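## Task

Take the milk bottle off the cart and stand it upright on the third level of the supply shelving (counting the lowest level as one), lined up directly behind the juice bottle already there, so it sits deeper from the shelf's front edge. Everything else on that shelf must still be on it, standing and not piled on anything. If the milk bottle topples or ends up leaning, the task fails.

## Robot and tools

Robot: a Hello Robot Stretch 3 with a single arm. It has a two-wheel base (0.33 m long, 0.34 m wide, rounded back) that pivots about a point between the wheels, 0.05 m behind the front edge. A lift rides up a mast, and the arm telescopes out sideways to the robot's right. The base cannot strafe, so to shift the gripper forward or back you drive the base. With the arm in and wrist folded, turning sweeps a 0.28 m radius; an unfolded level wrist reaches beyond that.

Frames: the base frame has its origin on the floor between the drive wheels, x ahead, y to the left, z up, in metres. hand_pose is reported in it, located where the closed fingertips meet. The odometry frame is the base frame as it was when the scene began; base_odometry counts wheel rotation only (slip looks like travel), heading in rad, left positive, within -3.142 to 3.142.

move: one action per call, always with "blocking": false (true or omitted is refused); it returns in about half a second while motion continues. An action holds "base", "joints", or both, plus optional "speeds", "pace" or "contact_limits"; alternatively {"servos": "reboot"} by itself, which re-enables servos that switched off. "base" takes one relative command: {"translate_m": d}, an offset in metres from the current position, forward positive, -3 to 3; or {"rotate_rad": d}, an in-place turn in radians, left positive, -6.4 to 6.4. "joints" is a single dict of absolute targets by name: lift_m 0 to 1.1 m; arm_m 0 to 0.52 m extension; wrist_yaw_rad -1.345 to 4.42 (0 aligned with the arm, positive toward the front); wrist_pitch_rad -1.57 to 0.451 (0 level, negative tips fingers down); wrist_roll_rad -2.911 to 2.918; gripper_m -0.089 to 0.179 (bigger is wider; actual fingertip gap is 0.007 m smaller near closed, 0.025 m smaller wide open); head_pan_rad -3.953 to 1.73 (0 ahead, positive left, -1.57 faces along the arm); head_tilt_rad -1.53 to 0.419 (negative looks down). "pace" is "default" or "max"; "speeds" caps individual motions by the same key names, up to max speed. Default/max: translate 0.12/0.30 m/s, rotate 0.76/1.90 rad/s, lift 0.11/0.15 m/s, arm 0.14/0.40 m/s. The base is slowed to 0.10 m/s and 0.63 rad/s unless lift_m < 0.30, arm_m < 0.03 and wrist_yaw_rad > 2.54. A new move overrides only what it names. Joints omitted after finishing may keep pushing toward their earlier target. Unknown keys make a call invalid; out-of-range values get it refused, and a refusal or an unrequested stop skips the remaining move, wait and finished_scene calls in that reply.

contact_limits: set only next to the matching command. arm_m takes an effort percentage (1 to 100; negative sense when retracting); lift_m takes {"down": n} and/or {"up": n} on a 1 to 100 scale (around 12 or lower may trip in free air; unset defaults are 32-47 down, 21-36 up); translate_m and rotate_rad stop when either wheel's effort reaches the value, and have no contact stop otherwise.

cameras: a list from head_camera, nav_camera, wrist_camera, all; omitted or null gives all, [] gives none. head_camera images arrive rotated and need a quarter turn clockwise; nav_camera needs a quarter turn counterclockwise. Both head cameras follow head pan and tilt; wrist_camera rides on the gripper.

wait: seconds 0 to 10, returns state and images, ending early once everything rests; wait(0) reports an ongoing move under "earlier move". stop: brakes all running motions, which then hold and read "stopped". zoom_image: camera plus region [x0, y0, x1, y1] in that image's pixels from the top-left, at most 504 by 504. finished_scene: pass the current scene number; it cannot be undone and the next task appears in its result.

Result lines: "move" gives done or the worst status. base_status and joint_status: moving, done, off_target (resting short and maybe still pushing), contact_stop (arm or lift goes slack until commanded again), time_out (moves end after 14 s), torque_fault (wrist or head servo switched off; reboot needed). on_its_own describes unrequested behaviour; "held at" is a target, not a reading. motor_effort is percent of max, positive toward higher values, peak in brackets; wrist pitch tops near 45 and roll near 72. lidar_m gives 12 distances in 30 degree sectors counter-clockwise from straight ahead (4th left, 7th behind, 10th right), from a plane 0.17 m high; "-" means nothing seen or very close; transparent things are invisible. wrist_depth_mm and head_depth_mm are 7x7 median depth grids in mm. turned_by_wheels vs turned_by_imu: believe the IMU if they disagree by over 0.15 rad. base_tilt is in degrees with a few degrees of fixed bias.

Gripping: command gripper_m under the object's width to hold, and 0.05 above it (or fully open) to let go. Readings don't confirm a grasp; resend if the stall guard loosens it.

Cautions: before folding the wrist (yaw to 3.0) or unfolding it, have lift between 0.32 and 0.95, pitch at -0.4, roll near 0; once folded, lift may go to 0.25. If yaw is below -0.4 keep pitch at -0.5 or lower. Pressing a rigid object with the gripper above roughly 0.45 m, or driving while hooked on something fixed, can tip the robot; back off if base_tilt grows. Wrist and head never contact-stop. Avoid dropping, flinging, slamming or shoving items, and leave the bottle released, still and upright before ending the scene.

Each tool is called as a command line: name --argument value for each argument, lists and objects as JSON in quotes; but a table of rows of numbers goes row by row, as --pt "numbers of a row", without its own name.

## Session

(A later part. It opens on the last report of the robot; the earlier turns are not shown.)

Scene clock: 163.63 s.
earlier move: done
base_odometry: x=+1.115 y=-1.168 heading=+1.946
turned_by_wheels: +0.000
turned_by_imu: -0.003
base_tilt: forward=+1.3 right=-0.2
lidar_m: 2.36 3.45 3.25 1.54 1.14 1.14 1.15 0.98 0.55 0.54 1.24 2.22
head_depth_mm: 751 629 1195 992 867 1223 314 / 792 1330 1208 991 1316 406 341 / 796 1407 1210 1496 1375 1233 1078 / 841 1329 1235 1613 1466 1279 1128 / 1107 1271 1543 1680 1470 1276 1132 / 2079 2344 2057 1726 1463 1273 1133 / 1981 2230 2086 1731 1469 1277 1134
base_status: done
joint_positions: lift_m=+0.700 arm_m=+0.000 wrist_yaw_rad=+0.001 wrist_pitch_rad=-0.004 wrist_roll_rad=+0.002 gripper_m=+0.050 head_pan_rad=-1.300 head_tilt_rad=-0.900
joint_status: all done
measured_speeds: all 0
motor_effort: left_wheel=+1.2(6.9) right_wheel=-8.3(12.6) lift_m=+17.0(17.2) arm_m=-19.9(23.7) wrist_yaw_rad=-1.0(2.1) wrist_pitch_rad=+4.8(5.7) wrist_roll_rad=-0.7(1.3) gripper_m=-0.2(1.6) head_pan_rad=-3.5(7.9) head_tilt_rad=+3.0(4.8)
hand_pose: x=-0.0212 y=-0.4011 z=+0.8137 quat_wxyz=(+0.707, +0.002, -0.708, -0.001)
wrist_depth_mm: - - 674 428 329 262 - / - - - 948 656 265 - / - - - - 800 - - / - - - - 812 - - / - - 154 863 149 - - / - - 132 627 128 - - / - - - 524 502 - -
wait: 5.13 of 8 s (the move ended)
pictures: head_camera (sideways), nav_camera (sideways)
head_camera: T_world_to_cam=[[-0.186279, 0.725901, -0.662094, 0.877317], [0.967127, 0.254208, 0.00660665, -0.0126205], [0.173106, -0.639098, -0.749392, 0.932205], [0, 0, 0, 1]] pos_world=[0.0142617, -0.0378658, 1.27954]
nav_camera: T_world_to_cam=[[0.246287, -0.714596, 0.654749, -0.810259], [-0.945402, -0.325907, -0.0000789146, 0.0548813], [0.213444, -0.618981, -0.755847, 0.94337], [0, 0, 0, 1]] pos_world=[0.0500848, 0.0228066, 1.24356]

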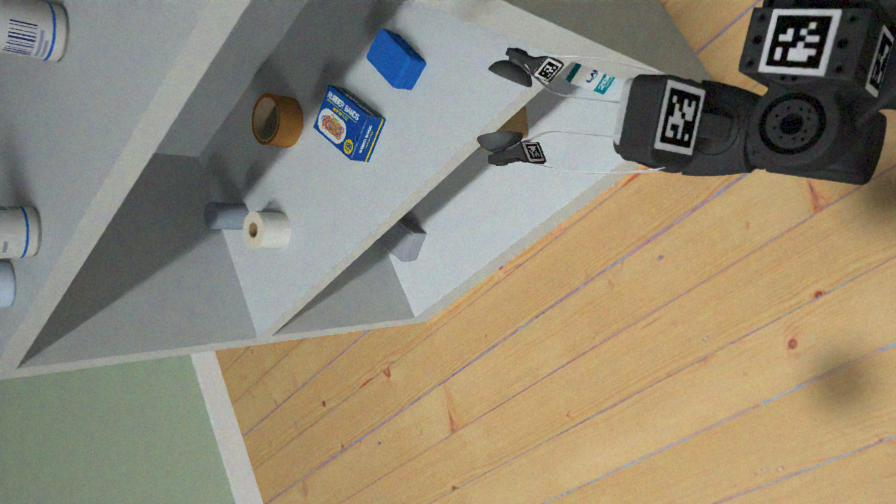

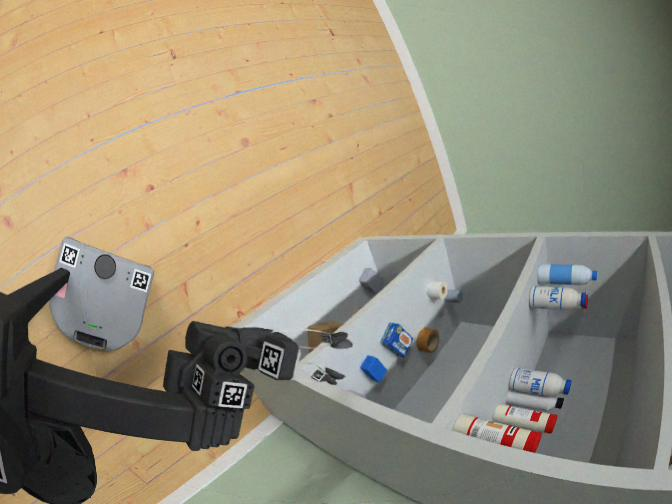

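move --joints '{"wrist_pitch_rad":-1.57,"gripper_m":0.15,"arm_m":0.1}' --blocking false --cameras '[]'

wait --seconds 5

Scene clock: 164.40 s.
move: moving
base_odometry: x=+1.115 y=-1.168 heading=+1.946
turned_by_wheels: +0.000
turned_by_imu: +0.000
base_tilt: forward=+1.4 right=-0.1
lidar_m: 2.36 3.46 3.27 1.55 1.15 1.14 1.15 0.98 0.55 0.54 1.24 2.22
head_depth_mm: 749 632 1193 995 882 1093 321 / 793 1334 1200 996 1342 442 349 / 797 1405 1199 1506 1398 1207 1077 / 843 1332 1246 1615 1460 1269 1129 / 1106 1280 1553 1680 1469 1281 1137 / 2071 2376 2091 1720 1460 1282 1131 / 1990 2227 2080 1727 1468 1279 1136
base_status: not commanded
joint_positions: lift_m=+0.700 arm_m=+0.018 wrist_yaw_rad=+0.001 wrist_pitch_rad=-0.507 wrist_roll_rad=+0.002 gripper_m=+0.087 head_pan_rad=-1.300 head_tilt_rad=-0.900
joint_status: arm_m moving; wrist_pitch_rad moving; gripper_m moving
measured_speeds: translate_m=+0.000 rotate_rad=+0.000 lift_m=+0.000 arm_m=+0.068 wrist_yaw_rad=+0.000 wrist_pitch_rad=-1.918 wrist_roll_rad=+0.000 head_pan_rad=+0.000 head_tilt_rad=+0.000
motor_effort: left_wheel=+1.1(1.5) right_wheel=-8.4(8.5) lift_m=+17.1(17.3) arm_m=+25.5(25.5) wrist_yaw_rad=-1.5(1.8) wrist_pitch_rad=+2.0(4.2) wrist_roll_rad=-0.5(0.8) gripper_m=+79.4(79.4) head_pan_rad=-3.2(4.1) head_tilt_rad=+2.1(2.8)
hand_pose: x=-0.0213 y=-0.3749 z=+0.6931 quat_wxyz=(+0.684, +0.178, -0.685, -0.178)
wrist_depth_mm: - - - - 777 243 - / - - 812 814 815 260 - / - - 712 648 611 - - / - - - 536 514 - - / - - 155 - 152 - - / 975 123 136 - 132 125 - / 851 820 854 832 - 839 819

Scene clock: 165.87 s.
earlier move: done
base_odometry: x=+1.115 y=-1.168 heading=+1.946
turned_by_wheels: +0.000
turned_by_imu: +0.000
base_tilt: forward=+1.4 right=-0.3
lidar_m: 2.36 3.46 3.25 1.55 1.15 1.14 1.16 0.98 0.55 0.54 1.24 2.22
head_depth_mm: 749 630 1193 992 744 398 1091 / 791 1337 1203 999 1231 413 1086 / 796 1404 1202 1496 1398 1248 1114 / 843 1334 1244 1609 1461 1271 1106 / 1101 1279 1540 1669 1457 1279 1129 / 2066 2361 2084 1735 1471 1280 1131 / 1979 2232 2075 1728 1464 1284 1133
base_status: not commanded
joint_positions: lift_m=+0.700 arm_m=+0.100 wrist_yaw_rad=+0.001 wrist_pitch_rad=-1.563 wrist_roll_rad=+0.002 gripper_m=+0.150 head_pan_rad=-1.300 head_tilt_rad=-0.900
joint_status: all done
measured_speeds: all 0
motor_effort: left_wheel=+1.2(1.5) right_wheel=-8.0(8.7) lift_m=+17.2(17.4) arm_m=+25.0(27.1) wrist_yaw_rad=-1.2(2.1) wrist_pitch_rad=-1.0(4.2) wrist_roll_rad=-0.6(0.9) gripper_m=+0.6(80.1) head_pan_rad=-3.1(4.3) head_tilt_rad=+1.9(2.8)
hand_pose: x=-0.0217 y=-0.2229 z=+0.5823 quat_wxyz=(+0.502, +0.498, -0.502, -0.499)
wrist_depth_mm: 717 704 693 676 679 664 655 / 714 719 710 700 700 694 688 / 757 750 731 728 732 706 695 / 784 761 758 611 736 744 726 / 797 147 788 608 604 743 743 / 815 126 806 631 632 126 759 / 853 848 825 650 653 809 115
wait: 1.47 of 5 s (the move ended)
pictures: head_camera (sideways), nav_camera (sideways), wrist_camera
head_camera: T_world_to_cam=[[-0.18617, 0.725847, -0.662183, 0.877427], [0.967165, 0.254064, 0.00657598, -0.0125876], [0.17301, -0.639216, -0.749313, 0.932102], [0, 0, 0, 1]] pos_world=[0.014262, -0.0378657, 1.27954]
nav_camera: T_world_to_cam=[[0.246221, -0.714491, 0.654888, -0.810431], [-0.945443, -0.325788, 0.000023129, 0.0547542], [0.213338, -0.619165, -0.755726, 0.94323], [0, 0, 0, 1]] pos_world=[0.050085, 0.0228077, 1.24356]
wrist_camera: T_world_to_cam=[[-0.998256, -0.0306256, -0.0504641, 0.00484141], [-0.0401242, 0.979067, 0.199542, 0.131423], [0.0432967, 0.201219, -0.978589, 0.784541], [0, 0, 0, 1]] pos_world=[-0.0238618, -0.286388, 0.741764]

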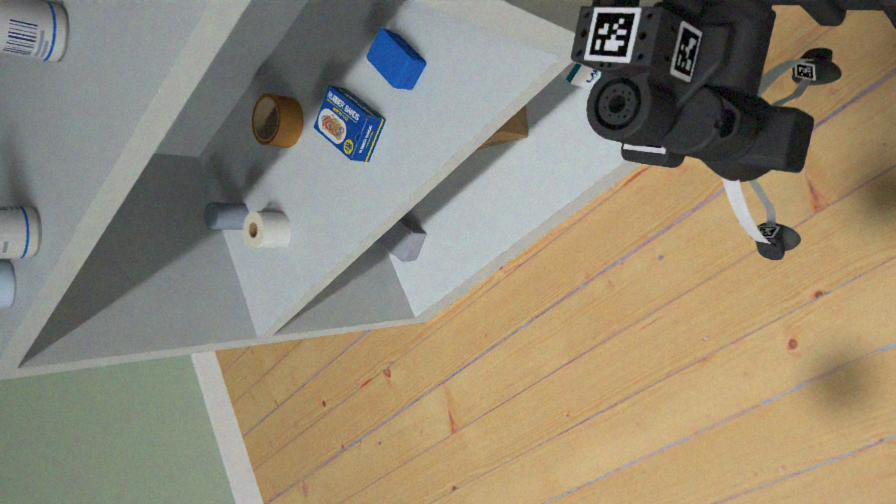

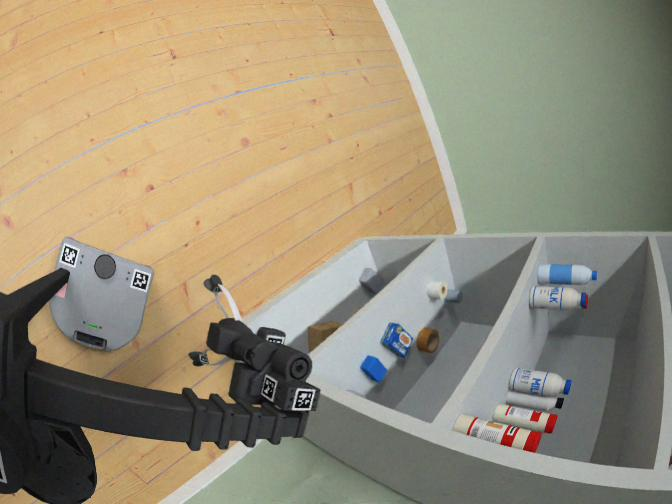

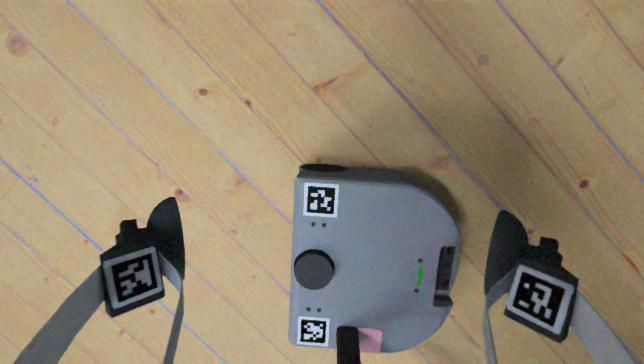

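move --joints '{"head_pan_rad":-3.1,"head_tilt_rad":-0.7}' --blocking false --cameras '[]'

wait --seconds 3 --cameras '["nav_camera","head_camera"]'

move --joints '{"head_pan_rad":1.2,"head_tilt_rad":-0.7}' --blocking false --cameras '[]'

wait --seconds 4 --cameras '["nav_camera"]'

Scene clock: 166.97 s.
move: moving
base_odometry: x=+1.115 y=-1.168 heading=+1.946
turned_by_wheels: +0.000
turned_by_imu: +0.000
base_tilt: forward=+1.5 right=-0.1
lidar_m: 2.36 3.45 3.24 1.55 1.14 1.14 1.16 0.98 0.55 0.54 1.24 2.22
head_depth_mm: 788 867 967 1098 1256 1380 1207 / 803 889 995 1138 1311 1412 1209 / 824 912 1029 1168 1360 1416 345 / 809 900 991 1122 1294 1264 354 / 611 657 712 773 851 411 385 / 490 520 560 623 771 878 378 / 429 484 567 1186 986 1286 1195
base_status: not commanded
joint_positions: lift_m=+0.700 arm_m=+0.100 wrist_yaw_rad=+0.001 wrist_pitch_rad=-1.563 wrist_roll_rad=+0.002 gripper_m=+0.150 head_pan_rad=-2.171 head_tilt_rad=-0.695
joint_status: head_pan_rad moving; head_tilt_rad moving
measured_speeds: translate_m=+0.000 rotate_rad=+0.000 lift_m=+0.000 arm_m=+0.000 wrist_yaw_rad=+0.000 wrist_pitch_rad=+0.000 wrist_roll_rad=+0.000 head_pan_rad=-3.094 head_tilt_rad=+0.000
motor_effort: left_wheel=+0.9(1.4) right_wheel=-8.4(8.4) lift_m=+17.0(17.4) arm_m=+24.5(25.5) wrist_yaw_rad=-1.3(1.9) wrist_pitch_rad=-1.5(1.5) wrist_roll_rad=-0.8(1.0) gripper_m=-0.4(1.0) head_pan_rad=-3.1(6.4) head_tilt_rad=+0.5(5.7)
hand_pose: x=-0.0217 y=-0.2229 z=+0.5823 quat_wxyz=(+0.502, +0.498, -0.502, -0.499)
wrist_depth_mm: 706 702 686 688 679 676 666 / 728 718 713 707 699 695 678 / 759 744 734 723 719 713 698 / 772 772 768 613 728 740 723 / 806 147 779 617 600 740 747 / 825 126 811 627 629 126 763 / 848 848 843 657 657 810 115

Scene clock: 168.90 s.
earlier move: done
base_odometry: x=+1.115 y=-1.168 heading=+1.946
turned_by_wheels: +0.000
turned_by_imu: -0.001
base_tilt: forward=+1.4 right=-0.3
lidar_m: 2.37 3.45 3.25 1.54 1.15 1.14 1.16 0.98 0.55 0.54 1.25 2.22
head_depth_mm: 1449 1569 1726 1906 1699 1412 300 / 1469 1661 1841 2025 1711 1419 342 / 1321 1479 1695 1947 1713 1418 345 / 1191 1317 1481 1693 1713 1419 1183 / 1088 1193 1315 1481 1620 1417 1213 / 999 1086 1195 1327 1475 1422 1215 / 923 999 1086 1191 1326 1393 1222
base_status: not commanded
joint_positions: lift_m=+0.700 arm_m=+0.100 wrist_yaw_rad=+0.001 wrist_pitch_rad=-1.563 wrist_roll_rad=+0.002 gripper_m=+0.150 head_pan_rad=-3.109 head_tilt_rad=-0.695
joint_status: all done
measured_speeds: translate_m=+0.000 rotate_rad=+0.000 lift_m=+0.000 arm_m=+0.000 wrist_yaw_rad=+0.000 wrist_pitch_rad=+0.000 wrist_roll_rad=+0.000 head_pan_rad=+0.024 head_tilt_rad=+0.000
motor_effort: left_wheel=+1.0(1.5) right_wheel=-8.0(8.6) lift_m=+17.1(17.5) arm_m=+24.9(25.5) wrist_yaw_rad=-1.5(1.9) wrist_pitch_rad=-1.0(1.9) wrist_roll_rad=-0.7(1.0) gripper_m=+0.7(1.3) head_pan_rad=+3.7(6.4) head_tilt_rad=-2.8(5.7)
hand_pose: x=-0.0217 y=-0.2229 z=+0.5823 quat_wxyz=(+0.502, +0.498, -0.502, -0.499)
wrist_depth_mm: 719 710 686 687 676 672 664 / 735 723 716 714 694 692 681 / 752 743 737 737 707 700 701 / 775 767 762 609 741 730 720 / 801 147 779 609 602 744 750 / 834 126 817 623 627 126 773 / 854 854 832 648 645 809 115
wait: 1.93 of 3 s (the move ended)
pictures: head_camera (sideways), nav_camera (sideways)
head_camera: T_world_to_cam=[[0.598989, 0.00480502, -0.800743, 1.05317], [0.0204089, -0.999749, 0.00926753, -0.010275], [-0.800497, -0.0218934, -0.598937, 0.742458], [0, 0, 0, 1]] pos_world=[-0.0362933, 0.00092201, 1.2881]
nav_camera: T_world_to_cam=[[-0.603501, -0.0658657, 0.794637, -0.98742], [-0.0923978, 0.995646, 0.0123538, 0.0335586], [-0.791991, -0.0659672, -0.606959, 0.755885], [0, 0, 0, 1]] pos_world=[0.00584514, -0.048586, 1.24302]

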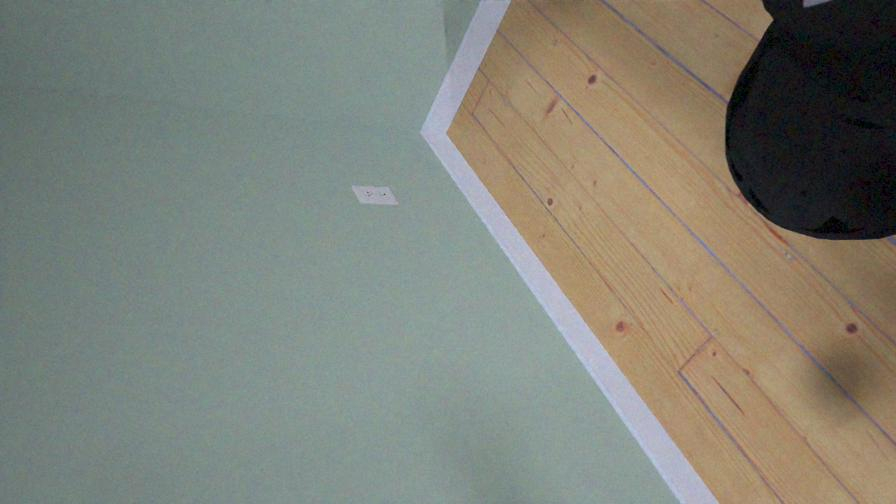

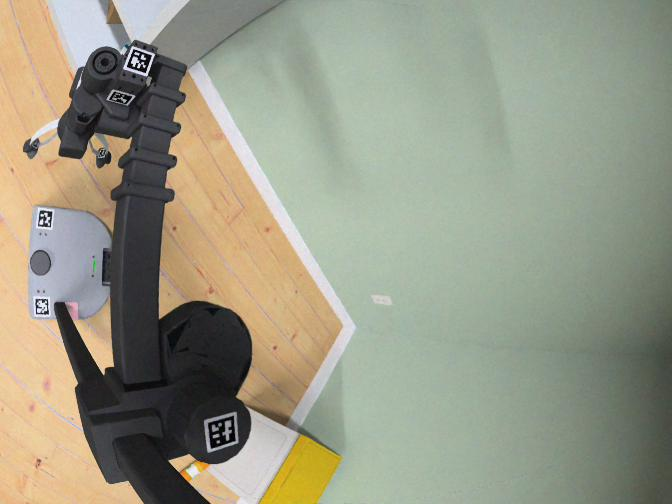

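Scene clock: 169.40 s.
move: moving
base_odometry: x=+1.115 y=-1.168 heading=+1.946
turned_by_wheels: +0.000
turned_by_imu: +0.000
base_tilt: forward=+1.4 right=-0.2
lidar_m: 2.37 3.47 3.26 1.55 1.15 1.14 1.15 0.98 0.55 0.54 1.25 2.22
head_depth_mm: 817 908 1023 1173 1366 1407 1208 / 816 909 1024 1171 1370 1414 1210 / 816 907 1024 1170 1368 1421 1208 / 814 908 1023 1166 1377 1418 1187 / 817 905 1020 1164 1363 1421 346 / 814 904 998 1108 1104 941 372 / 767 766 767 767 767 764 352
base_status: not commanded
joint_positions: lift_m=+0.700 arm_m=+0.100 wrist_yaw_rad=+0.001 wrist_pitch_rad=-1.563 wrist_roll_rad=+0.002 gripper_m=+0.150 head_pan_rad=-2.233 head_tilt_rad=-0.695
joint_status: head_pan_rad moving; head_tilt_rad moving
measured_speeds: translate_m=+0.000 rotate_rad=+0.000 lift_m=+0.000 arm_m=+0.000 wrist_yaw_rad=+0.000 wrist_pitch_rad=+0.000 wrist_roll_rad=+0.000 head_pan_rad=+3.094 head_tilt_rad=+0.000
motor_effort: left_wheel=+1.1(1.4) right_wheel=-7.8(8.4) lift_m=+17.4(17.5) arm_m=+24.1(25.0) wrist_yaw_rad=-1.0(1.9) wrist_pitch_rad=-1.4(1.4) wrist_roll_rad=-0.8(0.8) gripper_m=-0.6(0.9) head_pan_rad=+4.6(8.0) head_tilt_rad=-4.0(4.3)
hand_pose: x=-0.0217 y=-0.2229 z=+0.5823 quat_wxyz=(+0.502, +0.498, -0.502, -0.499)
wrist_depth_mm: 708 702 695 685 671 669 664 / 728 726 716 708 701 691 679 / 752 749 734 722 726 701 705 / 774 770 752 611 726 729 728 / 796 147 779 611 604 741 750 / 827 126 810 630 620 126 768 / 855 858 837 651 659 812 115

Scene clock: 172.37 s.
earlier move: done
base_odometry: x=+1.115 y=-1.168 heading=+1.946
turned_by_wheels: +0.000
turned_by_imu: -0.001
base_tilt: forward=+1.4 right=+0.0
lidar_m: 2.36 3.47 3.23 1.55 1.14 1.14 1.15 0.98 0.55 0.54 1.24 2.22
head_depth_mm: 2859 3137 2871 2146 1699 1409 1209 / 3127 3354 2876 2145 1690 1413 1203 / 3378 3720 2888 2138 1711 1417 1207 / 3494 3745 2894 2136 1702 1419 1215 / 2933 3175 2869 2155 1722 1421 1213 / 2446 2613 2705 2099 1728 1425 1210 / 2120 2165 2007 2006 1712 1421 1215
base_status: not commanded
joint_positions: lift_m=+0.700 arm_m=+0.100 wrist_yaw_rad=+0.001 wrist_pitch_rad=-1.563 wrist_roll_rad=+0.002 gripper_m=+0.150 head_pan_rad=+1.209 head_tilt_rad=-0.700
joint_status: all done
measured_speeds: translate_m=+0.000 rotate_rad=+0.000 lift_m=+0.000 arm_m=+0.000 wrist_yaw_rad=+0.000 wrist_pitch_rad=+0.000 wrist_roll_rad=+0.000 head_pan_rad=-0.024 head_tilt_rad=+0.000
motor_effort: left_wheel=+1.4(1.5) right_wheel=-8.4(8.8) lift_m=+17.3(17.7) arm_m=+23.1(25.0) wrist_yaw_rad=-1.2(2.1) wrist_pitch_rad=-1.2(1.6) wrist_roll_rad=-1.0(1.0) gripper_m=+0.3(1.0) head_pan_rad=-2.5(9.3) head_tilt_rad=-6.0(8.2)
hand_pose: x=-0.0217 y=-0.2229 z=+0.5823 quat_wxyz=(+0.502, +0.498, -0.502, -0.499)
wrist_depth_mm: 705 694 693 687 675 673 654 / 729 721 710 702 687 685 693 / 748 744 736 725 719 708 716 / 781 770 752 610 744 722 717 / 807 146 774 612 599 734 737 / 826 126 810 630 628 127 764 / 864 857 839 649 652 809 115
wait: 2.97 of 4 s (the move ended)
pictures: nav_camera (sideways)
nav_camera: T_world_to_cam=[[0.172596, 0.58608, 0.791657, -0.988158], [0.954654, -0.297472, 0.0120926, 0.0274938], [0.242583, 0.753672, -0.610846, 0.754657], [0, 0, 0, 1]] pos_world=[-0.0387624, 0.018554, 1.24293]

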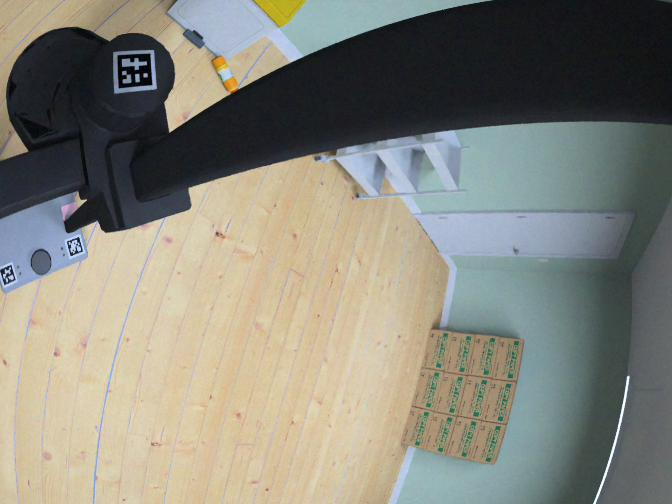

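zoom_image --camera "nav_camera" --region '[150, 0, 350, 200]'

move --joints '{"head_pan_rad":1.73,"head_tilt_rad":-0.6,"lift_m":0.75}' --blocking false --cameras '[]'

wait --seconds 4 --cameras '["nav_camera","head_camera"]'

Scaled by 2.520 (camera's finer frame: 792x594).

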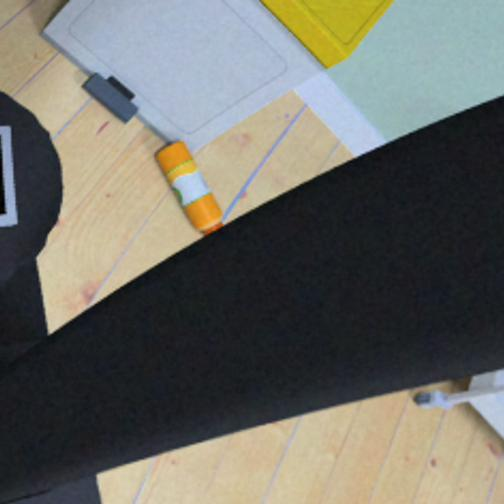

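Scene clock: 179.80 s.
move: moving
base_odometry: x=+1.115 y=-1.168 heading=+1.946
turned_by_wheels: +0.000
turned_by_imu: -0.001
base_tilt: forward=+1.3 right=-0.2
lidar_m: 2.37 3.46 3.26 1.55 1.15 1.14 1.16 0.98 0.55 0.54 1.24 2.22
head_depth_mm: 2250 2507 2850 2432 1864 1502 1262 / 2015 2241 2424 2244 1868 1520 1269 / 1849 2040 1987 1966 1851 1506 1265 / 1704 1861 1994 2109 1861 1514 1268 / 1575 1712 1892 2061 1900 1523 1276 / 1474 1590 1731 1901 1882 1556 - / 1376 1494 1624 - - - -
base_status: not commanded
joint_positions: lift_m=+0.725 arm_m=+0.100 wrist_yaw_rad=+0.001 wrist_pitch_rad=-1.563 wrist_roll_rad=+0.002 gripper_m=+0.150 head_pan_rad=+1.725 head_tilt_rad=-0.609
joint_status: lift_m moving; head_pan_rad moving; head_tilt_rad moving
measured_speeds: translate_m=+0.000 rotate_rad=+0.000 lift_m=+0.097 arm_m=+0.000 wrist_yaw_rad=+0.000 wrist_pitch_rad=+0.000 wrist_roll_rad=+0.000 head_pan_rad=+0.528 head_tilt_rad=+0.024
motor_effort: left_wheel=+1.1(1.5) right_wheel=-7.7(8.7) lift_m=+39.3(39.3) arm_m=+22.7(24.1) wrist_yaw_rad=-1.4(2.1) wrist_pitch_rad=-0.9(1.5) wrist_roll_rad=-0.9(0.9) gripper_m=-0.1(1.1) head_pan_rad=+4.9(11.5) head_tilt_rad=+2.2(7.4)
hand_pose: x=-0.0217 y=-0.2227 z=+0.6075 quat_wxyz=(+0.502, +0.498, -0.502, -0.499)
wrist_depth_mm: 726 722 723 714 698 691 687 / 745 749 736 730 720 710 696 / 774 771 769 740 741 730 722 / 800 803 785 641 724 763 758 / 827 147 812 635 631 152 772 / 839 126 836 663 653 127 793 / 884 887 870 674 831 839 115

Scene clock: 180.60 s.
earlier move: done
base_odometry: x=+1.115 y=-1.168 heading=+1.946
turned_by_wheels: +0.000
turned_by_imu: +0.000
base_tilt: forward=+1.4 right=-0.1
lidar_m: 2.37 3.47 3.26 1.55 1.15 1.14 1.15 0.98 0.55 0.54 1.25 2.22
head_depth_mm: 2164 2404 2742 2433 1878 1505 1263 / 1957 2176 2026 2166 1883 1516 1270 / 1809 1972 2004 1983 1879 1512 1267 / 1667 1830 1933 2141 1880 1523 1279 / 1561 1684 1838 2033 1894 1526 1305 / 1455 1570 1708 1878 1969 - - / 1376 1482 - - - - -
base_status: not commanded
joint_positions: lift_m=+0.750 arm_m=+0.100 wrist_yaw_rad=+0.001 wrist_pitch_rad=-1.564 wrist_roll_rad=+0.002 gripper_m=+0.150 head_pan_rad=+1.739 head_tilt_rad=-0.603
joint_status: all done
measured_speeds: all 0
motor_effort: left_wheel=+1.2(1.5) right_wheel=-8.4(8.7) lift_m=+34.3(39.3) arm_m=+22.9(24.1) wrist_yaw_rad=-1.4(2.1) wrist_pitch_rad=-1.0(1.5) wrist_roll_rad=-0.9(1.0) gripper_m=-0.3(1.1) head_pan_rad=+0.5(11.5) head_tilt_rad=+4.0(7.4)
hand_pose: x=-0.0217 y=-0.2227 z=+0.6323 quat_wxyz=(+0.502, +0.498, -0.502, -0.499)
wrist_depth_mm: 751 756 737 726 726 718 701 / 777 757 761 748 742 735 721 / 797 780 789 780 772 756 745 / 835 823 804 652 774 784 766 / 858 147 836 659 654 152 790 / 879 126 859 687 680 126 821 / 915 911 889 891 869 868 115
wait: 0.80 of 4 s (the move ended)
pictures: head_camera (sideways), nav_camera (sideways)
head_camera: T_world_to_cam=[[0.0730551, -0.517591, -0.852504, 1.12388], [-0.987644, -0.156374, 0.0103056, -0.00549711], [-0.138644, 0.841217, -0.52262, 0.639067], [0, 0, 0, 1]] pos_world=[0.00106802, 0.0432584, 1.29216]
nav_camera: T_world_to_cam=[[-0.134247, 0.514314, 0.84703, -1.05851], [0.974228, 0.224856, 0.0178756, 0.0197904], [-0.181266, 0.8276, -0.531245, 0.65367], [0, 0, 0, 1]] pos_world=[-0.0428939, -0.00102313, 1.24349]

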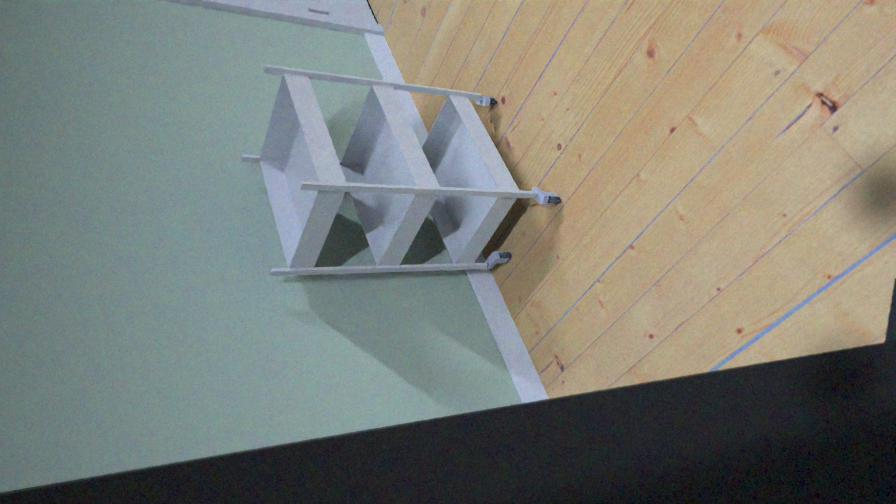

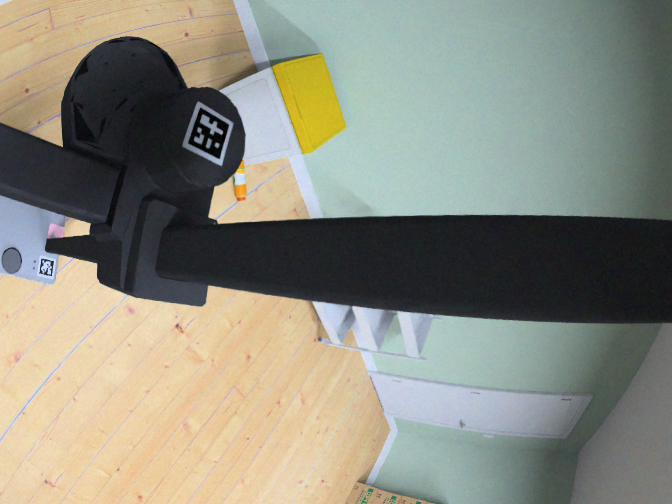

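move --base '{"rotate_rad":-1.54}' --joints '{"arm_m":0.05}' --blocking false --cameras '[]'

wait --seconds 6 --cameras '[]'

move --base '{"translate_m":-0.713}' --joints '{"head_pan_rad":-1.57,"head_tilt_rad":-0.7}' --blocking false --cameras '[]'

wait --seconds 10 --cameras '["nav_camera"]'

move --base '{"rotate_rad":-0.406}' --joints '{"arm_m":0.3}' --blocking false --cameras '[]'

wait --seconds 6

Scene clock: 184.20 s.
move: moving
base_odometry: x=+1.115 y=-1.168 heading=+1.850
turned_by_wheels: -0.096
turned_by_imu: -0.098
base_tilt: forward=+1.5 right=-0.7
lidar_m: 2.37 3.14 3.45 1.55 1.15 1.14 1.23 0.99 0.67 0.54 1.24 2.22
head_depth_mm: 2426 2728 3092 2493 1878 1516 1269 / 2187 2456 2766 2494 1876 1524 1270 / 1975 2187 2102 2185 1882 1509 1272 / 1809 1972 1999 2013 1899 1520 1278 / 1659 1797 1917 2117 1898 1531 1282 / 1542 1647 1796 1982 1978 1568 - / 1436 1551 - - - - -
base_status: rotate_rad moving
joint_positions: lift_m=+0.750 arm_m=+0.082 wrist_yaw_rad=+0.001 wrist_pitch_rad=-1.564 wrist_roll_rad=+0.002 gripper_m=+0.150 head_pan_rad=+1.730 head_tilt_rad=-0.600
joint_status: arm_m moving
measured_speeds: translate_m=+0.000 rotate_rad=-0.369 lift_m=+0.000 arm_m=-0.068 wrist_yaw_rad=+0.000 wrist_pitch_rad=+0.000 wrist_roll_rad=+0.000 head_pan_rad=+0.000 head_tilt_rad=+0.000
motor_effort: left_wheel=+10.4(10.4) right_wheel=-10.2(12.7) lift_m=+25.4(26.7) arm_m=-27.0(27.0) wrist_yaw_rad=-2.0(2.0) wrist_pitch_rad=-0.9(1.2) wrist_roll_rad=-0.8(0.8) gripper_m=-0.2(1.1) head_pan_rad=-2.9(3.5) head_tilt_rad=+3.7(4.5)
hand_pose: x=-0.0217 y=-0.2050 z=+0.6323 quat_wxyz=(+0.502, +0.498, -0.502, -0.499)
wrist_depth_mm: 765 744 746 737 721 713 715 / 779 774 773 758 743 741 725 / 803 799 785 785 762 751 749 / 830 816 803 649 642 778 772 / 854 147 832 663 660 152 784 / 877 126 861 685 677 126 829 / 908 900 890 885 858 873 115

Scene clock: 187.27 s.
earlier move: done
base_odometry: x=+1.115 y=-1.168 heading=+0.406
turned_by_wheels: -1.444
turned_by_imu: -1.463
base_tilt: forward=+1.3 right=-0.1
lidar_m: 0.55 1.24 2.22 2.37 3.46 3.12 1.55 1.14 1.14 1.13 0.98 0.54
head_depth_mm: 2303 2327 2413 2478 1875 1513 1268 / 2498 2557 2515 2467 1893 1517 1276 / 2803 2962 3117 2490 1889 1525 1281 / 3114 3053 3164 2500 1887 1528 1277 / 3590 3914 3731 2515 1893 1524 1275 / 3611 3855 3733 2541 1972 1578 - / 3386 3661 - - - - -
base_status: done
joint_positions: lift_m=+0.750 arm_m=+0.050 wrist_yaw_rad=+0.001 wrist_pitch_rad=-1.564 wrist_roll_rad=+0.002 gripper_m=+0.150 head_pan_rad=+1.730 head_tilt_rad=-0.600
joint_status: all done
measured_speeds: all 0
motor_effort: left_wheel=+7.1(11.0) right_wheel=-7.3(12.7) lift_m=+17.5(26.7) arm_m=-25.0(27.0) wrist_yaw_rad=-1.0(2.0) wrist_pitch_rad=-0.5(1.4) wrist_roll_rad=-0.4(1.2) gripper_m=+0.1(1.6) head_pan_rad=-2.2(4.6) head_tilt_rad=+2.9(4.5)
hand_pose: x=-0.0217 y=-0.1726 z=+0.6323 quat_wxyz=(+0.501, +0.498, -0.502, -0.499)
wrist_depth_mm: 757 749 735 728 731 713 715 / 774 773 768 752 750 737 737 / - 791 799 764 759 756 758 / 824 815 818 645 638 785 764 / 852 146 840 667 657 152 792 / 883 126 862 688 672 126 811 / 928 917 895 878 881 878 115
wait: 3.07 of 6 s (the move ended)

Scene clock: 187.77 s.
move: moving
base_odometry: x=+1.101 y=-1.174 heading=+0.406
turned_by_wheels: +0.000
turned_by_imu: +0.000
base_tilt: forward=+1.0 right=-0.6
lidar_m: 0.56 1.26 2.23 2.37 3.46 3.10 1.53 1.13 1.13 1.15 0.99 0.56
head_depth_mm: 1862 2062 2299 2170 1709 1422 1212 / 1868 2086 2317 2163 1701 1416 1212 / 1888 2098 2357 2168 1715 1425 1216 / 1904 2117 2399 2181 1728 1424 1221 / 1935 2174 2427 2170 1717 1429 1220 / 1963 2188 2467 2164 1730 1433 1219 / 1980 2227 2514 2195 1732 1437 1227
base_status: translate_m moving
joint_positions: lift_m=+0.750 arm_m=+0.050 wrist_yaw_rad=+0.001 wrist_pitch_rad=-1.564 wrist_roll_rad=+0.002 gripper_m=+0.150 head_pan_rad=+0.859 head_tilt_rad=-0.693
joint_status: head_pan_rad moving; head_tilt_rad moving
measured_speeds: translate_m=-0.058 rotate_rad=+0.000 lift_m=+0.000 arm_m=+0.000 wrist_yaw_rad=+0.000 wrist_pitch_rad=+0.000 wrist_roll_rad=+0.000 head_pan_rad=-3.094 head_tilt_rad=+0.000
motor_effort: left_wheel=-6.3(6.6) right_wheel=-7.3(9.6) lift_m=+16.2(17.3) arm_m=-24.7(25.7) wrist_yaw_rad=-1.4(2.1) wrist_pitch_rad=-0.5(1.5) wrist_roll_rad=-0.5(0.9) gripper_m=+0.1(1.4) head_pan_rad=-6.1(8.4) head_tilt_rad=-5.8(7.6)
hand_pose: x=-0.0217 y=-0.1726 z=+0.6323 quat_wxyz=(+0.501, +0.498, -0.502, -0.499)
wrist_depth_mm: 758 749 741 732 717 719 706 / 782 773 758 745 744 737 725 / - 790 792 771 768 757 759 / 826 813 810 640 633 774 778 / 854 146 835 657 655 152 786 / 872 126 863 681 676 126 812 / 914 916 891 880 858 870 115

Scene clock: 195.53 s.
earlier move: done
base_odometry: x=+0.460 y=-1.450 heading=+0.406
turned_by_wheels: +0.000
turned_by_imu: -0.003
base_tilt: forward=+1.4 right=-0.1
lidar_m: 1.25 2.73 2.57 3.04 2.94 2.12 0.83 1.04 0.69 0.74 1.49 1.49
head_depth_mm: 955 1044 1145 1256 1137 1151 304 / 1031 1127 1250 1335 1099 1061 300 / 1117 1227 1380 1472 1137 1274 313 / 1216 1350 1544 1761 1278 1381 450 / 1340 1507 1735 1983 1702 1420 1215 / 1477 1645 1836 2011 1713 1419 1217 / 1423 1540 1671 1844 1708 1426 1215
base_status: done
joint_positions: lift_m=+0.750 arm_m=+0.050 wrist_yaw_rad=+0.001 wrist_pitch_rad=-1.564 wrist_roll_rad=+0.002 gripper_m=+0.150 head_pan_rad=-1.570 head_tilt_rad=-0.700
joint_status: all done
measured_speeds: all 0
motor_effort: left_wheel=-3.4(8.2) right_wheel=-3.1(11.9) lift_m=+18.1(18.3) arm_m=-23.1(25.7) wrist_yaw_rad=-1.6(2.1) wrist_pitch_rad=-0.5(1.6) wrist_roll_rad=-0.3(1.1) gripper_m=-0.2(1.7) head_pan_rad=+4.1(11.0) head_tilt_rad=-5.4(8.9)
hand_pose: x=-0.0217 y=-0.1726 z=+0.6323 quat_wxyz=(+0.501, +0.498, -0.502, -0.499)
wrist_depth_mm: 745 752 738 732 722 713 707 / 781 769 765 753 747 736 734 / 804 781 783 772 765 760 750 / 835 822 804 645 640 784 781 / 843 147 829 670 663 152 804 / 891 126 868 683 673 126 809 / 915 909 879 881 861 875 115
wait: 7.77 of 10 s (the move ended)
pictures: nav_camera (sideways)
nav_camera: T_world_to_cam=[[0.0467058, -0.609296, 0.791566, -0.987283], [-0.998079, -0.0607569, 0.0121243, 0.0392981], [0.0407058, -0.790612, -0.610963, 0.756029], [0, 0, 0, 1]] pos_world=[0.0545597, -0.00143441, 1.24293]

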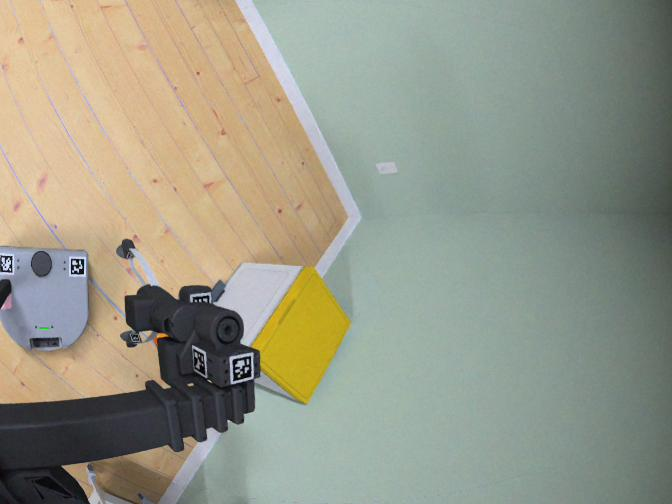

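Scene clock: 196.03 s.
move: moving
base_odometry: x=+0.460 y=-1.450 heading=+0.311
turned_by_wheels: -0.095
turned_by_imu: -0.097
base_tilt: forward=+1.3 right=-1.0
lidar_m: 1.25 1.93 2.57 2.64 2.97 2.52 0.83 0.97 0.69 0.71 1.50 1.49
head_depth_mm: 923 1002 1106 1222 1218 1402 299 / 978 1077 1192 1293 1108 350 320 / 1052 1164 1302 1370 1132 1130 328 / 1132 1260 1436 1597 1192 1348 459 / 1233 1385 1583 1841 1668 1423 1214 / 1343 1521 1771 2001 1697 1430 1214 / 1442 1595 1736 1908 1720 1422 1220
base_status: rotate_rad moving
joint_positions: lift_m=+0.750 arm_m=+0.068 wrist_yaw_rad=+0.001 wrist_pitch_rad=-1.565 wrist_roll_rad=+0.002 gripper_m=+0.150 head_pan_rad=-1.570 head_tilt_rad=-0.700
joint_status: arm_m moving
measured_speeds: translate_m=+0.000 rotate_rad=-0.370 lift_m=+0.000 arm_m=+0.068 wrist_yaw_rad=+0.000 wrist_pitch_rad=+0.000 wrist_roll_rad=+0.000 head_pan_rad=+0.000 head_tilt_rad=+0.000
motor_effort: left_wheel=+10.6(11.5) right_wheel=-10.8(11.0) lift_m=+18.6(18.6) arm_m=+24.8(26.3) wrist_yaw_rad=-1.1(1.8) wrist_pitch_rad=-0.9(1.4) wrist_roll_rad=-0.7(0.8) gripper_m=-0.6(1.5) head_pan_rad=+3.9(4.6) head_tilt_rad=-5.8(5.8)
hand_pose: x=-0.0217 y=-0.1901 z=+0.6323 quat_wxyz=(+0.501, +0.498, -0.501, -0.499)
wrist_depth_mm: 758 755 741 732 717 711 715 / 783 771 766 753 745 734 732 / 793 793 779 780 755 761 752 / 829 831 802 639 643 780 764 / 859 147 834 660 658 152 787 / 883 126 861 693 678 127 811 / 911 906 893 879 881 867 115

Scene clock: 198.60 s.
earlier move: done
base_odometry: x=+0.460 y=-1.450 heading=+0.001
turned_by_wheels: -0.310
turned_by_imu: -0.315
base_tilt: forward=+1.4 right=-0.1
lidar_m: 1.29 1.25 2.72 2.57 3.01 2.94 1.07 0.83 1.04 0.69 0.79 1.49
head_depth_mm: 842 927 1032 1164 1287 347 301 / 870 959 1073 1153 446 1314 1184 / 896 997 1120 543 525 1351 1186 / 929 1033 1169 1285 605 1197 1187 / 962 1080 1223 1353 1115 1193 1210 / 999 1123 1275 1428 1142 1322 1215 / 1041 1166 1339 1580 1623 1391 1221
base_status: done
joint_positions: lift_m=+0.750 arm_m=+0.300 wrist_yaw_rad=+0.001 wrist_pitch_rad=-1.565 wrist_roll_rad=+0.002 gripper_m=+0.150 head_pan_rad=-1.570 head_tilt_rad=-0.700
joint_status: all done
measured_speeds: all 0
motor_effort: left_wheel=+7.2(11.5) right_wheel=-6.5(11.1) lift_m=+19.1(19.2) arm_m=+24.7(26.9) wrist_yaw_rad=-1.3(2.1) wrist_pitch_rad=-0.4(1.4) wrist_roll_rad=-0.5(1.0) gripper_m=+0.2(1.5) head_pan_rad=+4.5(5.1) head_tilt_rad=-5.2(6.0)
hand_pose: x=-0.0217 y=-0.4224 z=+0.6323 quat_wxyz=(+0.501, +0.498, -0.501, -0.499)
wrist_depth_mm: 761 750 738 727 716 711 703 / 791 774 773 750 727 727 728 / 796 798 786 772 769 762 744 / 822 820 800 806 785 780 781 / 858 147 837 820 810 152 800 / 877 126 870 686 688 126 811 / 910 910 907 705 707 868 115
wait: 2.57 of 6 s (the move ended)
pictures: head_camera (sideways), nav_camera (sideways), wrist_camera
head_camera: T_world_to_cam=[[0.0140912, 0.603116, -0.797529, 1.05252], [0.999895, -0.0113026, 0.00911942, -0.0160822], [-0.00351406, -0.797573, -0.603212, 0.743107], [0, 0, 0, 1]] pos_world=[0.0038605, -0.0422923, 1.28781]
nav_camera: T_world_to_cam=[[0.0467743, -0.609511, 0.791397, -0.987078], [-0.998072, -0.0608819, 0.0121001, 0.0393272], [0.0408066, -0.790436, -0.611183, 0.756297], [0, 0, 0, 1]] pos_world=[0.0545593, -0.00143541, 1.24293]
wrist_camera: T_world_to_cam=[[-0.99826, -0.0304419, -0.0504942, 0.00135335], [-0.0400252, 0.978725, 0.201236, 0.315579], [0.0432939, 0.202907, -0.97824, 0.87412], [0, 0, 0, 1]] pos_world=[-0.0238619, -0.486189, 0.791662]

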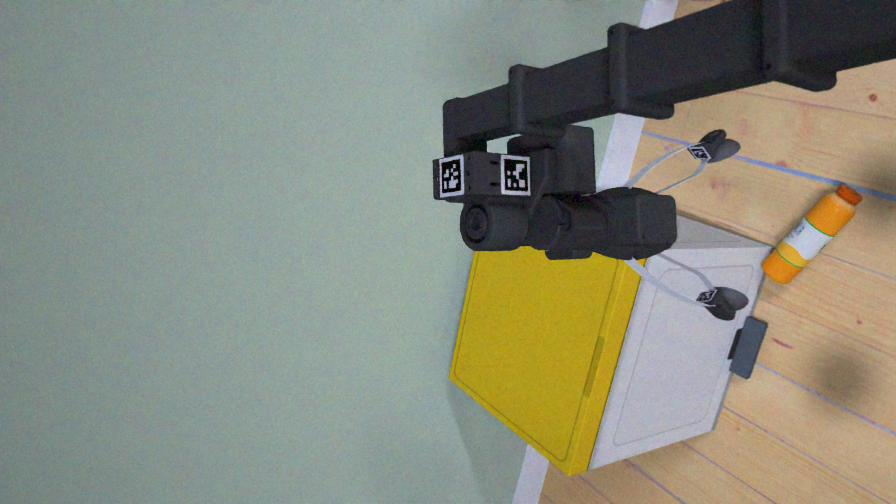

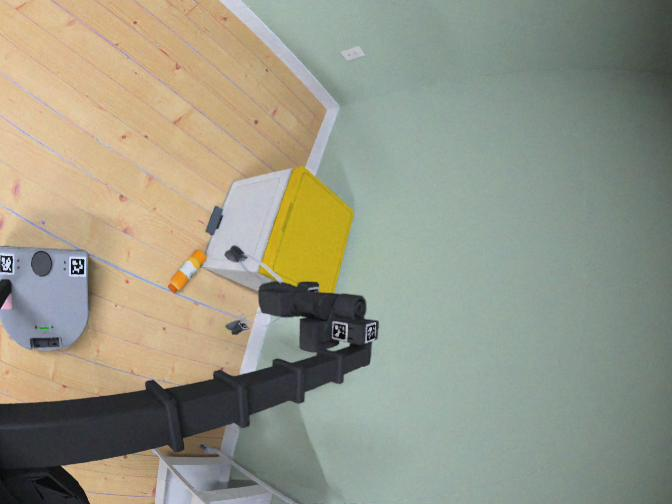

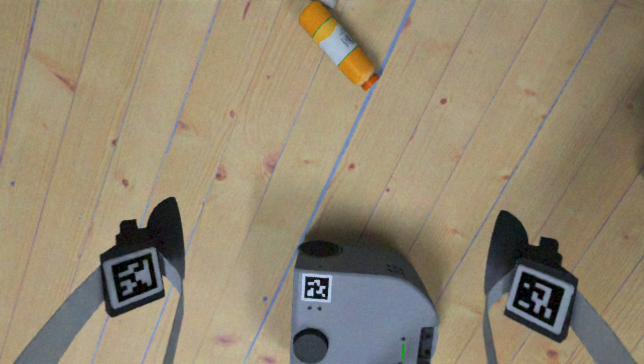

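move --joints '{"wrist_roll_rad":-2.41,"arm_m":0.5,"lift_m":0.5}' --blocking false --cameras '[]'

wait --seconds 6

Scene clock: 200.10 s.
move: moving
base_odometry: x=+0.460 y=-1.450 heading=+0.001
turned_by_wheels: +0.000
turned_by_imu: +0.000
base_tilt: forward=+1.3 right=-0.1
lidar_m: 1.30 1.25 2.73 2.58 3.01 2.94 1.06 0.83 1.04 0.70 0.79 1.49
head_depth_mm: 844 926 1037 1165 1308 381 317 / 870 962 1077 1172 463 423 1183 / 897 997 1118 1191 547 1344 1183 / 934 1033 1167 1296 628 1140 1188 / 960 1079 1222 1350 1110 1227 1215 / 996 1123 1277 1431 1149 1320 1218 / 1038 1169 1352 1570 1632 1386 1215
base_status: not commanded
joint_positions: lift_m=+0.725 arm_m=+0.318 wrist_yaw_rad=+0.001 wrist_pitch_rad=-1.565 wrist_roll_rad=-0.667 gripper_m=+0.150 head_pan_rad=-1.570 head_tilt_rad=-0.700
joint_status: lift_m moving; arm_m moving; wrist_roll_rad moving
measured_speeds: translate_m=+0.000 rotate_rad=+0.000 lift_m=-0.097 arm_m=+0.068 wrist_yaw_rad=+0.000 wrist_pitch_rad=+0.000 wrist_roll_rad=-1.990 head_pan_rad=+0.000 head_tilt_rad=+0.000
motor_effort: left_wheel=+7.5(7.8) right_wheel=-7.5(7.6) lift_m=+16.7(20.2) arm_m=+27.2(27.2) wrist_yaw_rad=-1.3(2.0) wrist_pitch_rad=-0.3(1.3) wrist_roll_rad=-1.3(2.0) gripper_m=+0.2(1.1) head_pan_rad=+3.7(4.9) head_tilt_rad=-4.7(5.4)
hand_pose: x=-0.0216 y=-0.4402 z=+0.6071 quat_wxyz=(+0.638, +0.634, -0.309, -0.308)
wrist_depth_mm: 727 720 712 711 691 694 691 / 755 752 736 734 714 717 711 / 769 770 775 751 747 734 736 / 807 796 791 781 768 762 754 / 833 147 795 807 794 152 776 / 867 126 668 813 826 126 803 / 907 716 694 840 840 843 115

Scene clock: 202.70 s.
earlier move: done
base_odometry: x=+0.460 y=-1.450 heading=+0.001
turned_by_wheels: +0.000
turned_by_imu: -0.001
base_tilt: forward=+1.3 right=-0.2
lidar_m: 1.29 1.24 2.73 2.57 3.03 2.94 1.07 0.83 1.04 0.69 0.79 1.49
head_depth_mm: 842 928 1036 1169 1334 1404 1206 / 871 962 1075 1228 1387 1341 542 / 898 998 1121 1269 822 1312 1184 / 928 1034 1165 1292 1053 1212 1187 / 965 1079 1221 1344 1113 1231 1211 / 999 1119 1278 1432 1145 1323 1216 / 1040 1173 1334 1578 1621 1392 1212
base_status: not commanded
joint_positions: lift_m=+0.500 arm_m=+0.500 wrist_yaw_rad=+0.001 wrist_pitch_rad=-1.565 wrist_roll_rad=-2.407 gripper_m=+0.150 head_pan_rad=-1.570 head_tilt_rad=-0.700
joint_status: all done
measured_speeds: all 0
motor_effort: left_wheel=+7.2(7.8) right_wheel=-5.9(7.6) lift_m=+16.7(21.7) arm_m=+24.2(27.2) wrist_yaw_rad=-1.5(2.2) wrist_pitch_rad=-0.4(1.3) wrist_roll_rad=-1.1(2.9) gripper_m=-0.4(1.8) head_pan_rad=+4.2(5.0) head_tilt_rad=-4.4(5.4)
hand_pose: x=-0.0213 y=-0.6224 z=+0.3823 quat_wxyz=(+0.648, +0.644, +0.288, +0.286)
wrist_depth_mm: 513 510 504 497 492 489 484 / 530 528 518 514 510 508 502 / 552 543 537 484 527 489 376 / 569 558 556 551 435 318 259 / 588 147 579 574 299 213 197 / 601 126 596 593 449 129 156 / 630 626 619 612 601 143 115
wait: 2.60 of 6 s (the move ended)
pictures: head_camera (sideways), nav_camera (sideways), wrist_camera
head_camera: T_world_to_cam=[[0.0140912, 0.603116, -0.797529, 1.05252], [0.999895, -0.0113026, 0.00911942, -0.0160822], [-0.00351406, -0.797573, -0.603212, 0.743107], [0, 0, 0, 1]] pos_world=[0.0038605, -0.0422923, 1.28781]
nav_camera: T_world_to_cam=[[0.0467743, -0.609511, 0.791397, -0.987078], [-0.998072, -0.0608819, 0.0121001, 0.0393272], [0.0408066, -0.790436, -0.611183, 0.756297], [0, 0, 0, 1]] pos_world=[0.0545593, -0.00143541, 1.24293]
wrist_camera: T_world_to_cam=[[0.762142, -0.645587, -0.0485464, -0.363076], [-0.623932, -0.752446, 0.211029, -0.532032], [-0.172766, -0.130544, -0.976274, 0.457257], [0, 0, 0, 1]] pos_world=[0.0237623, -0.575031, 0.541056]

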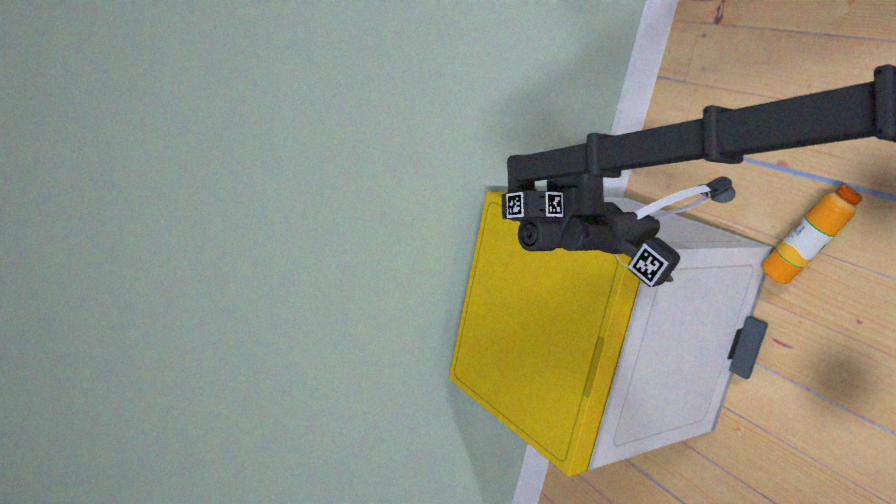

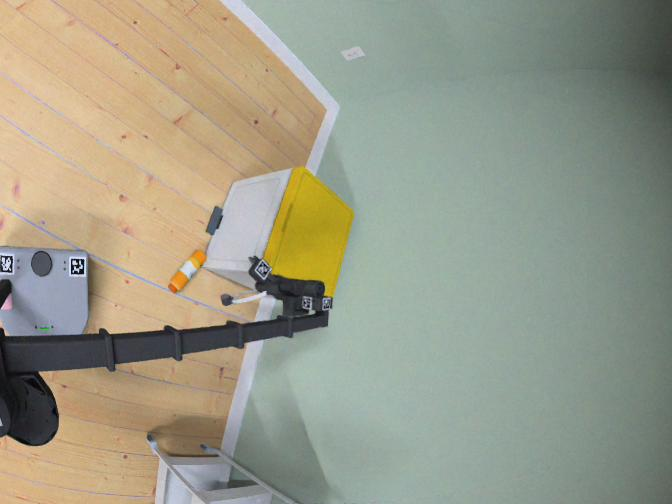

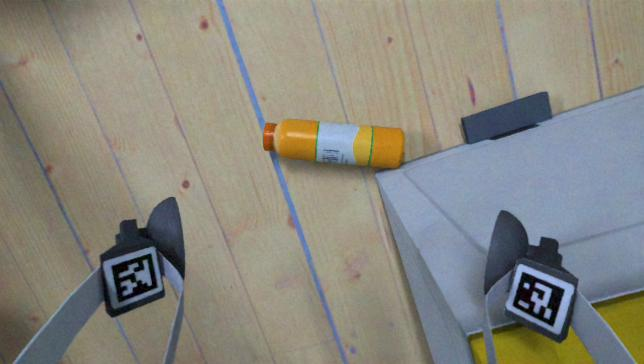

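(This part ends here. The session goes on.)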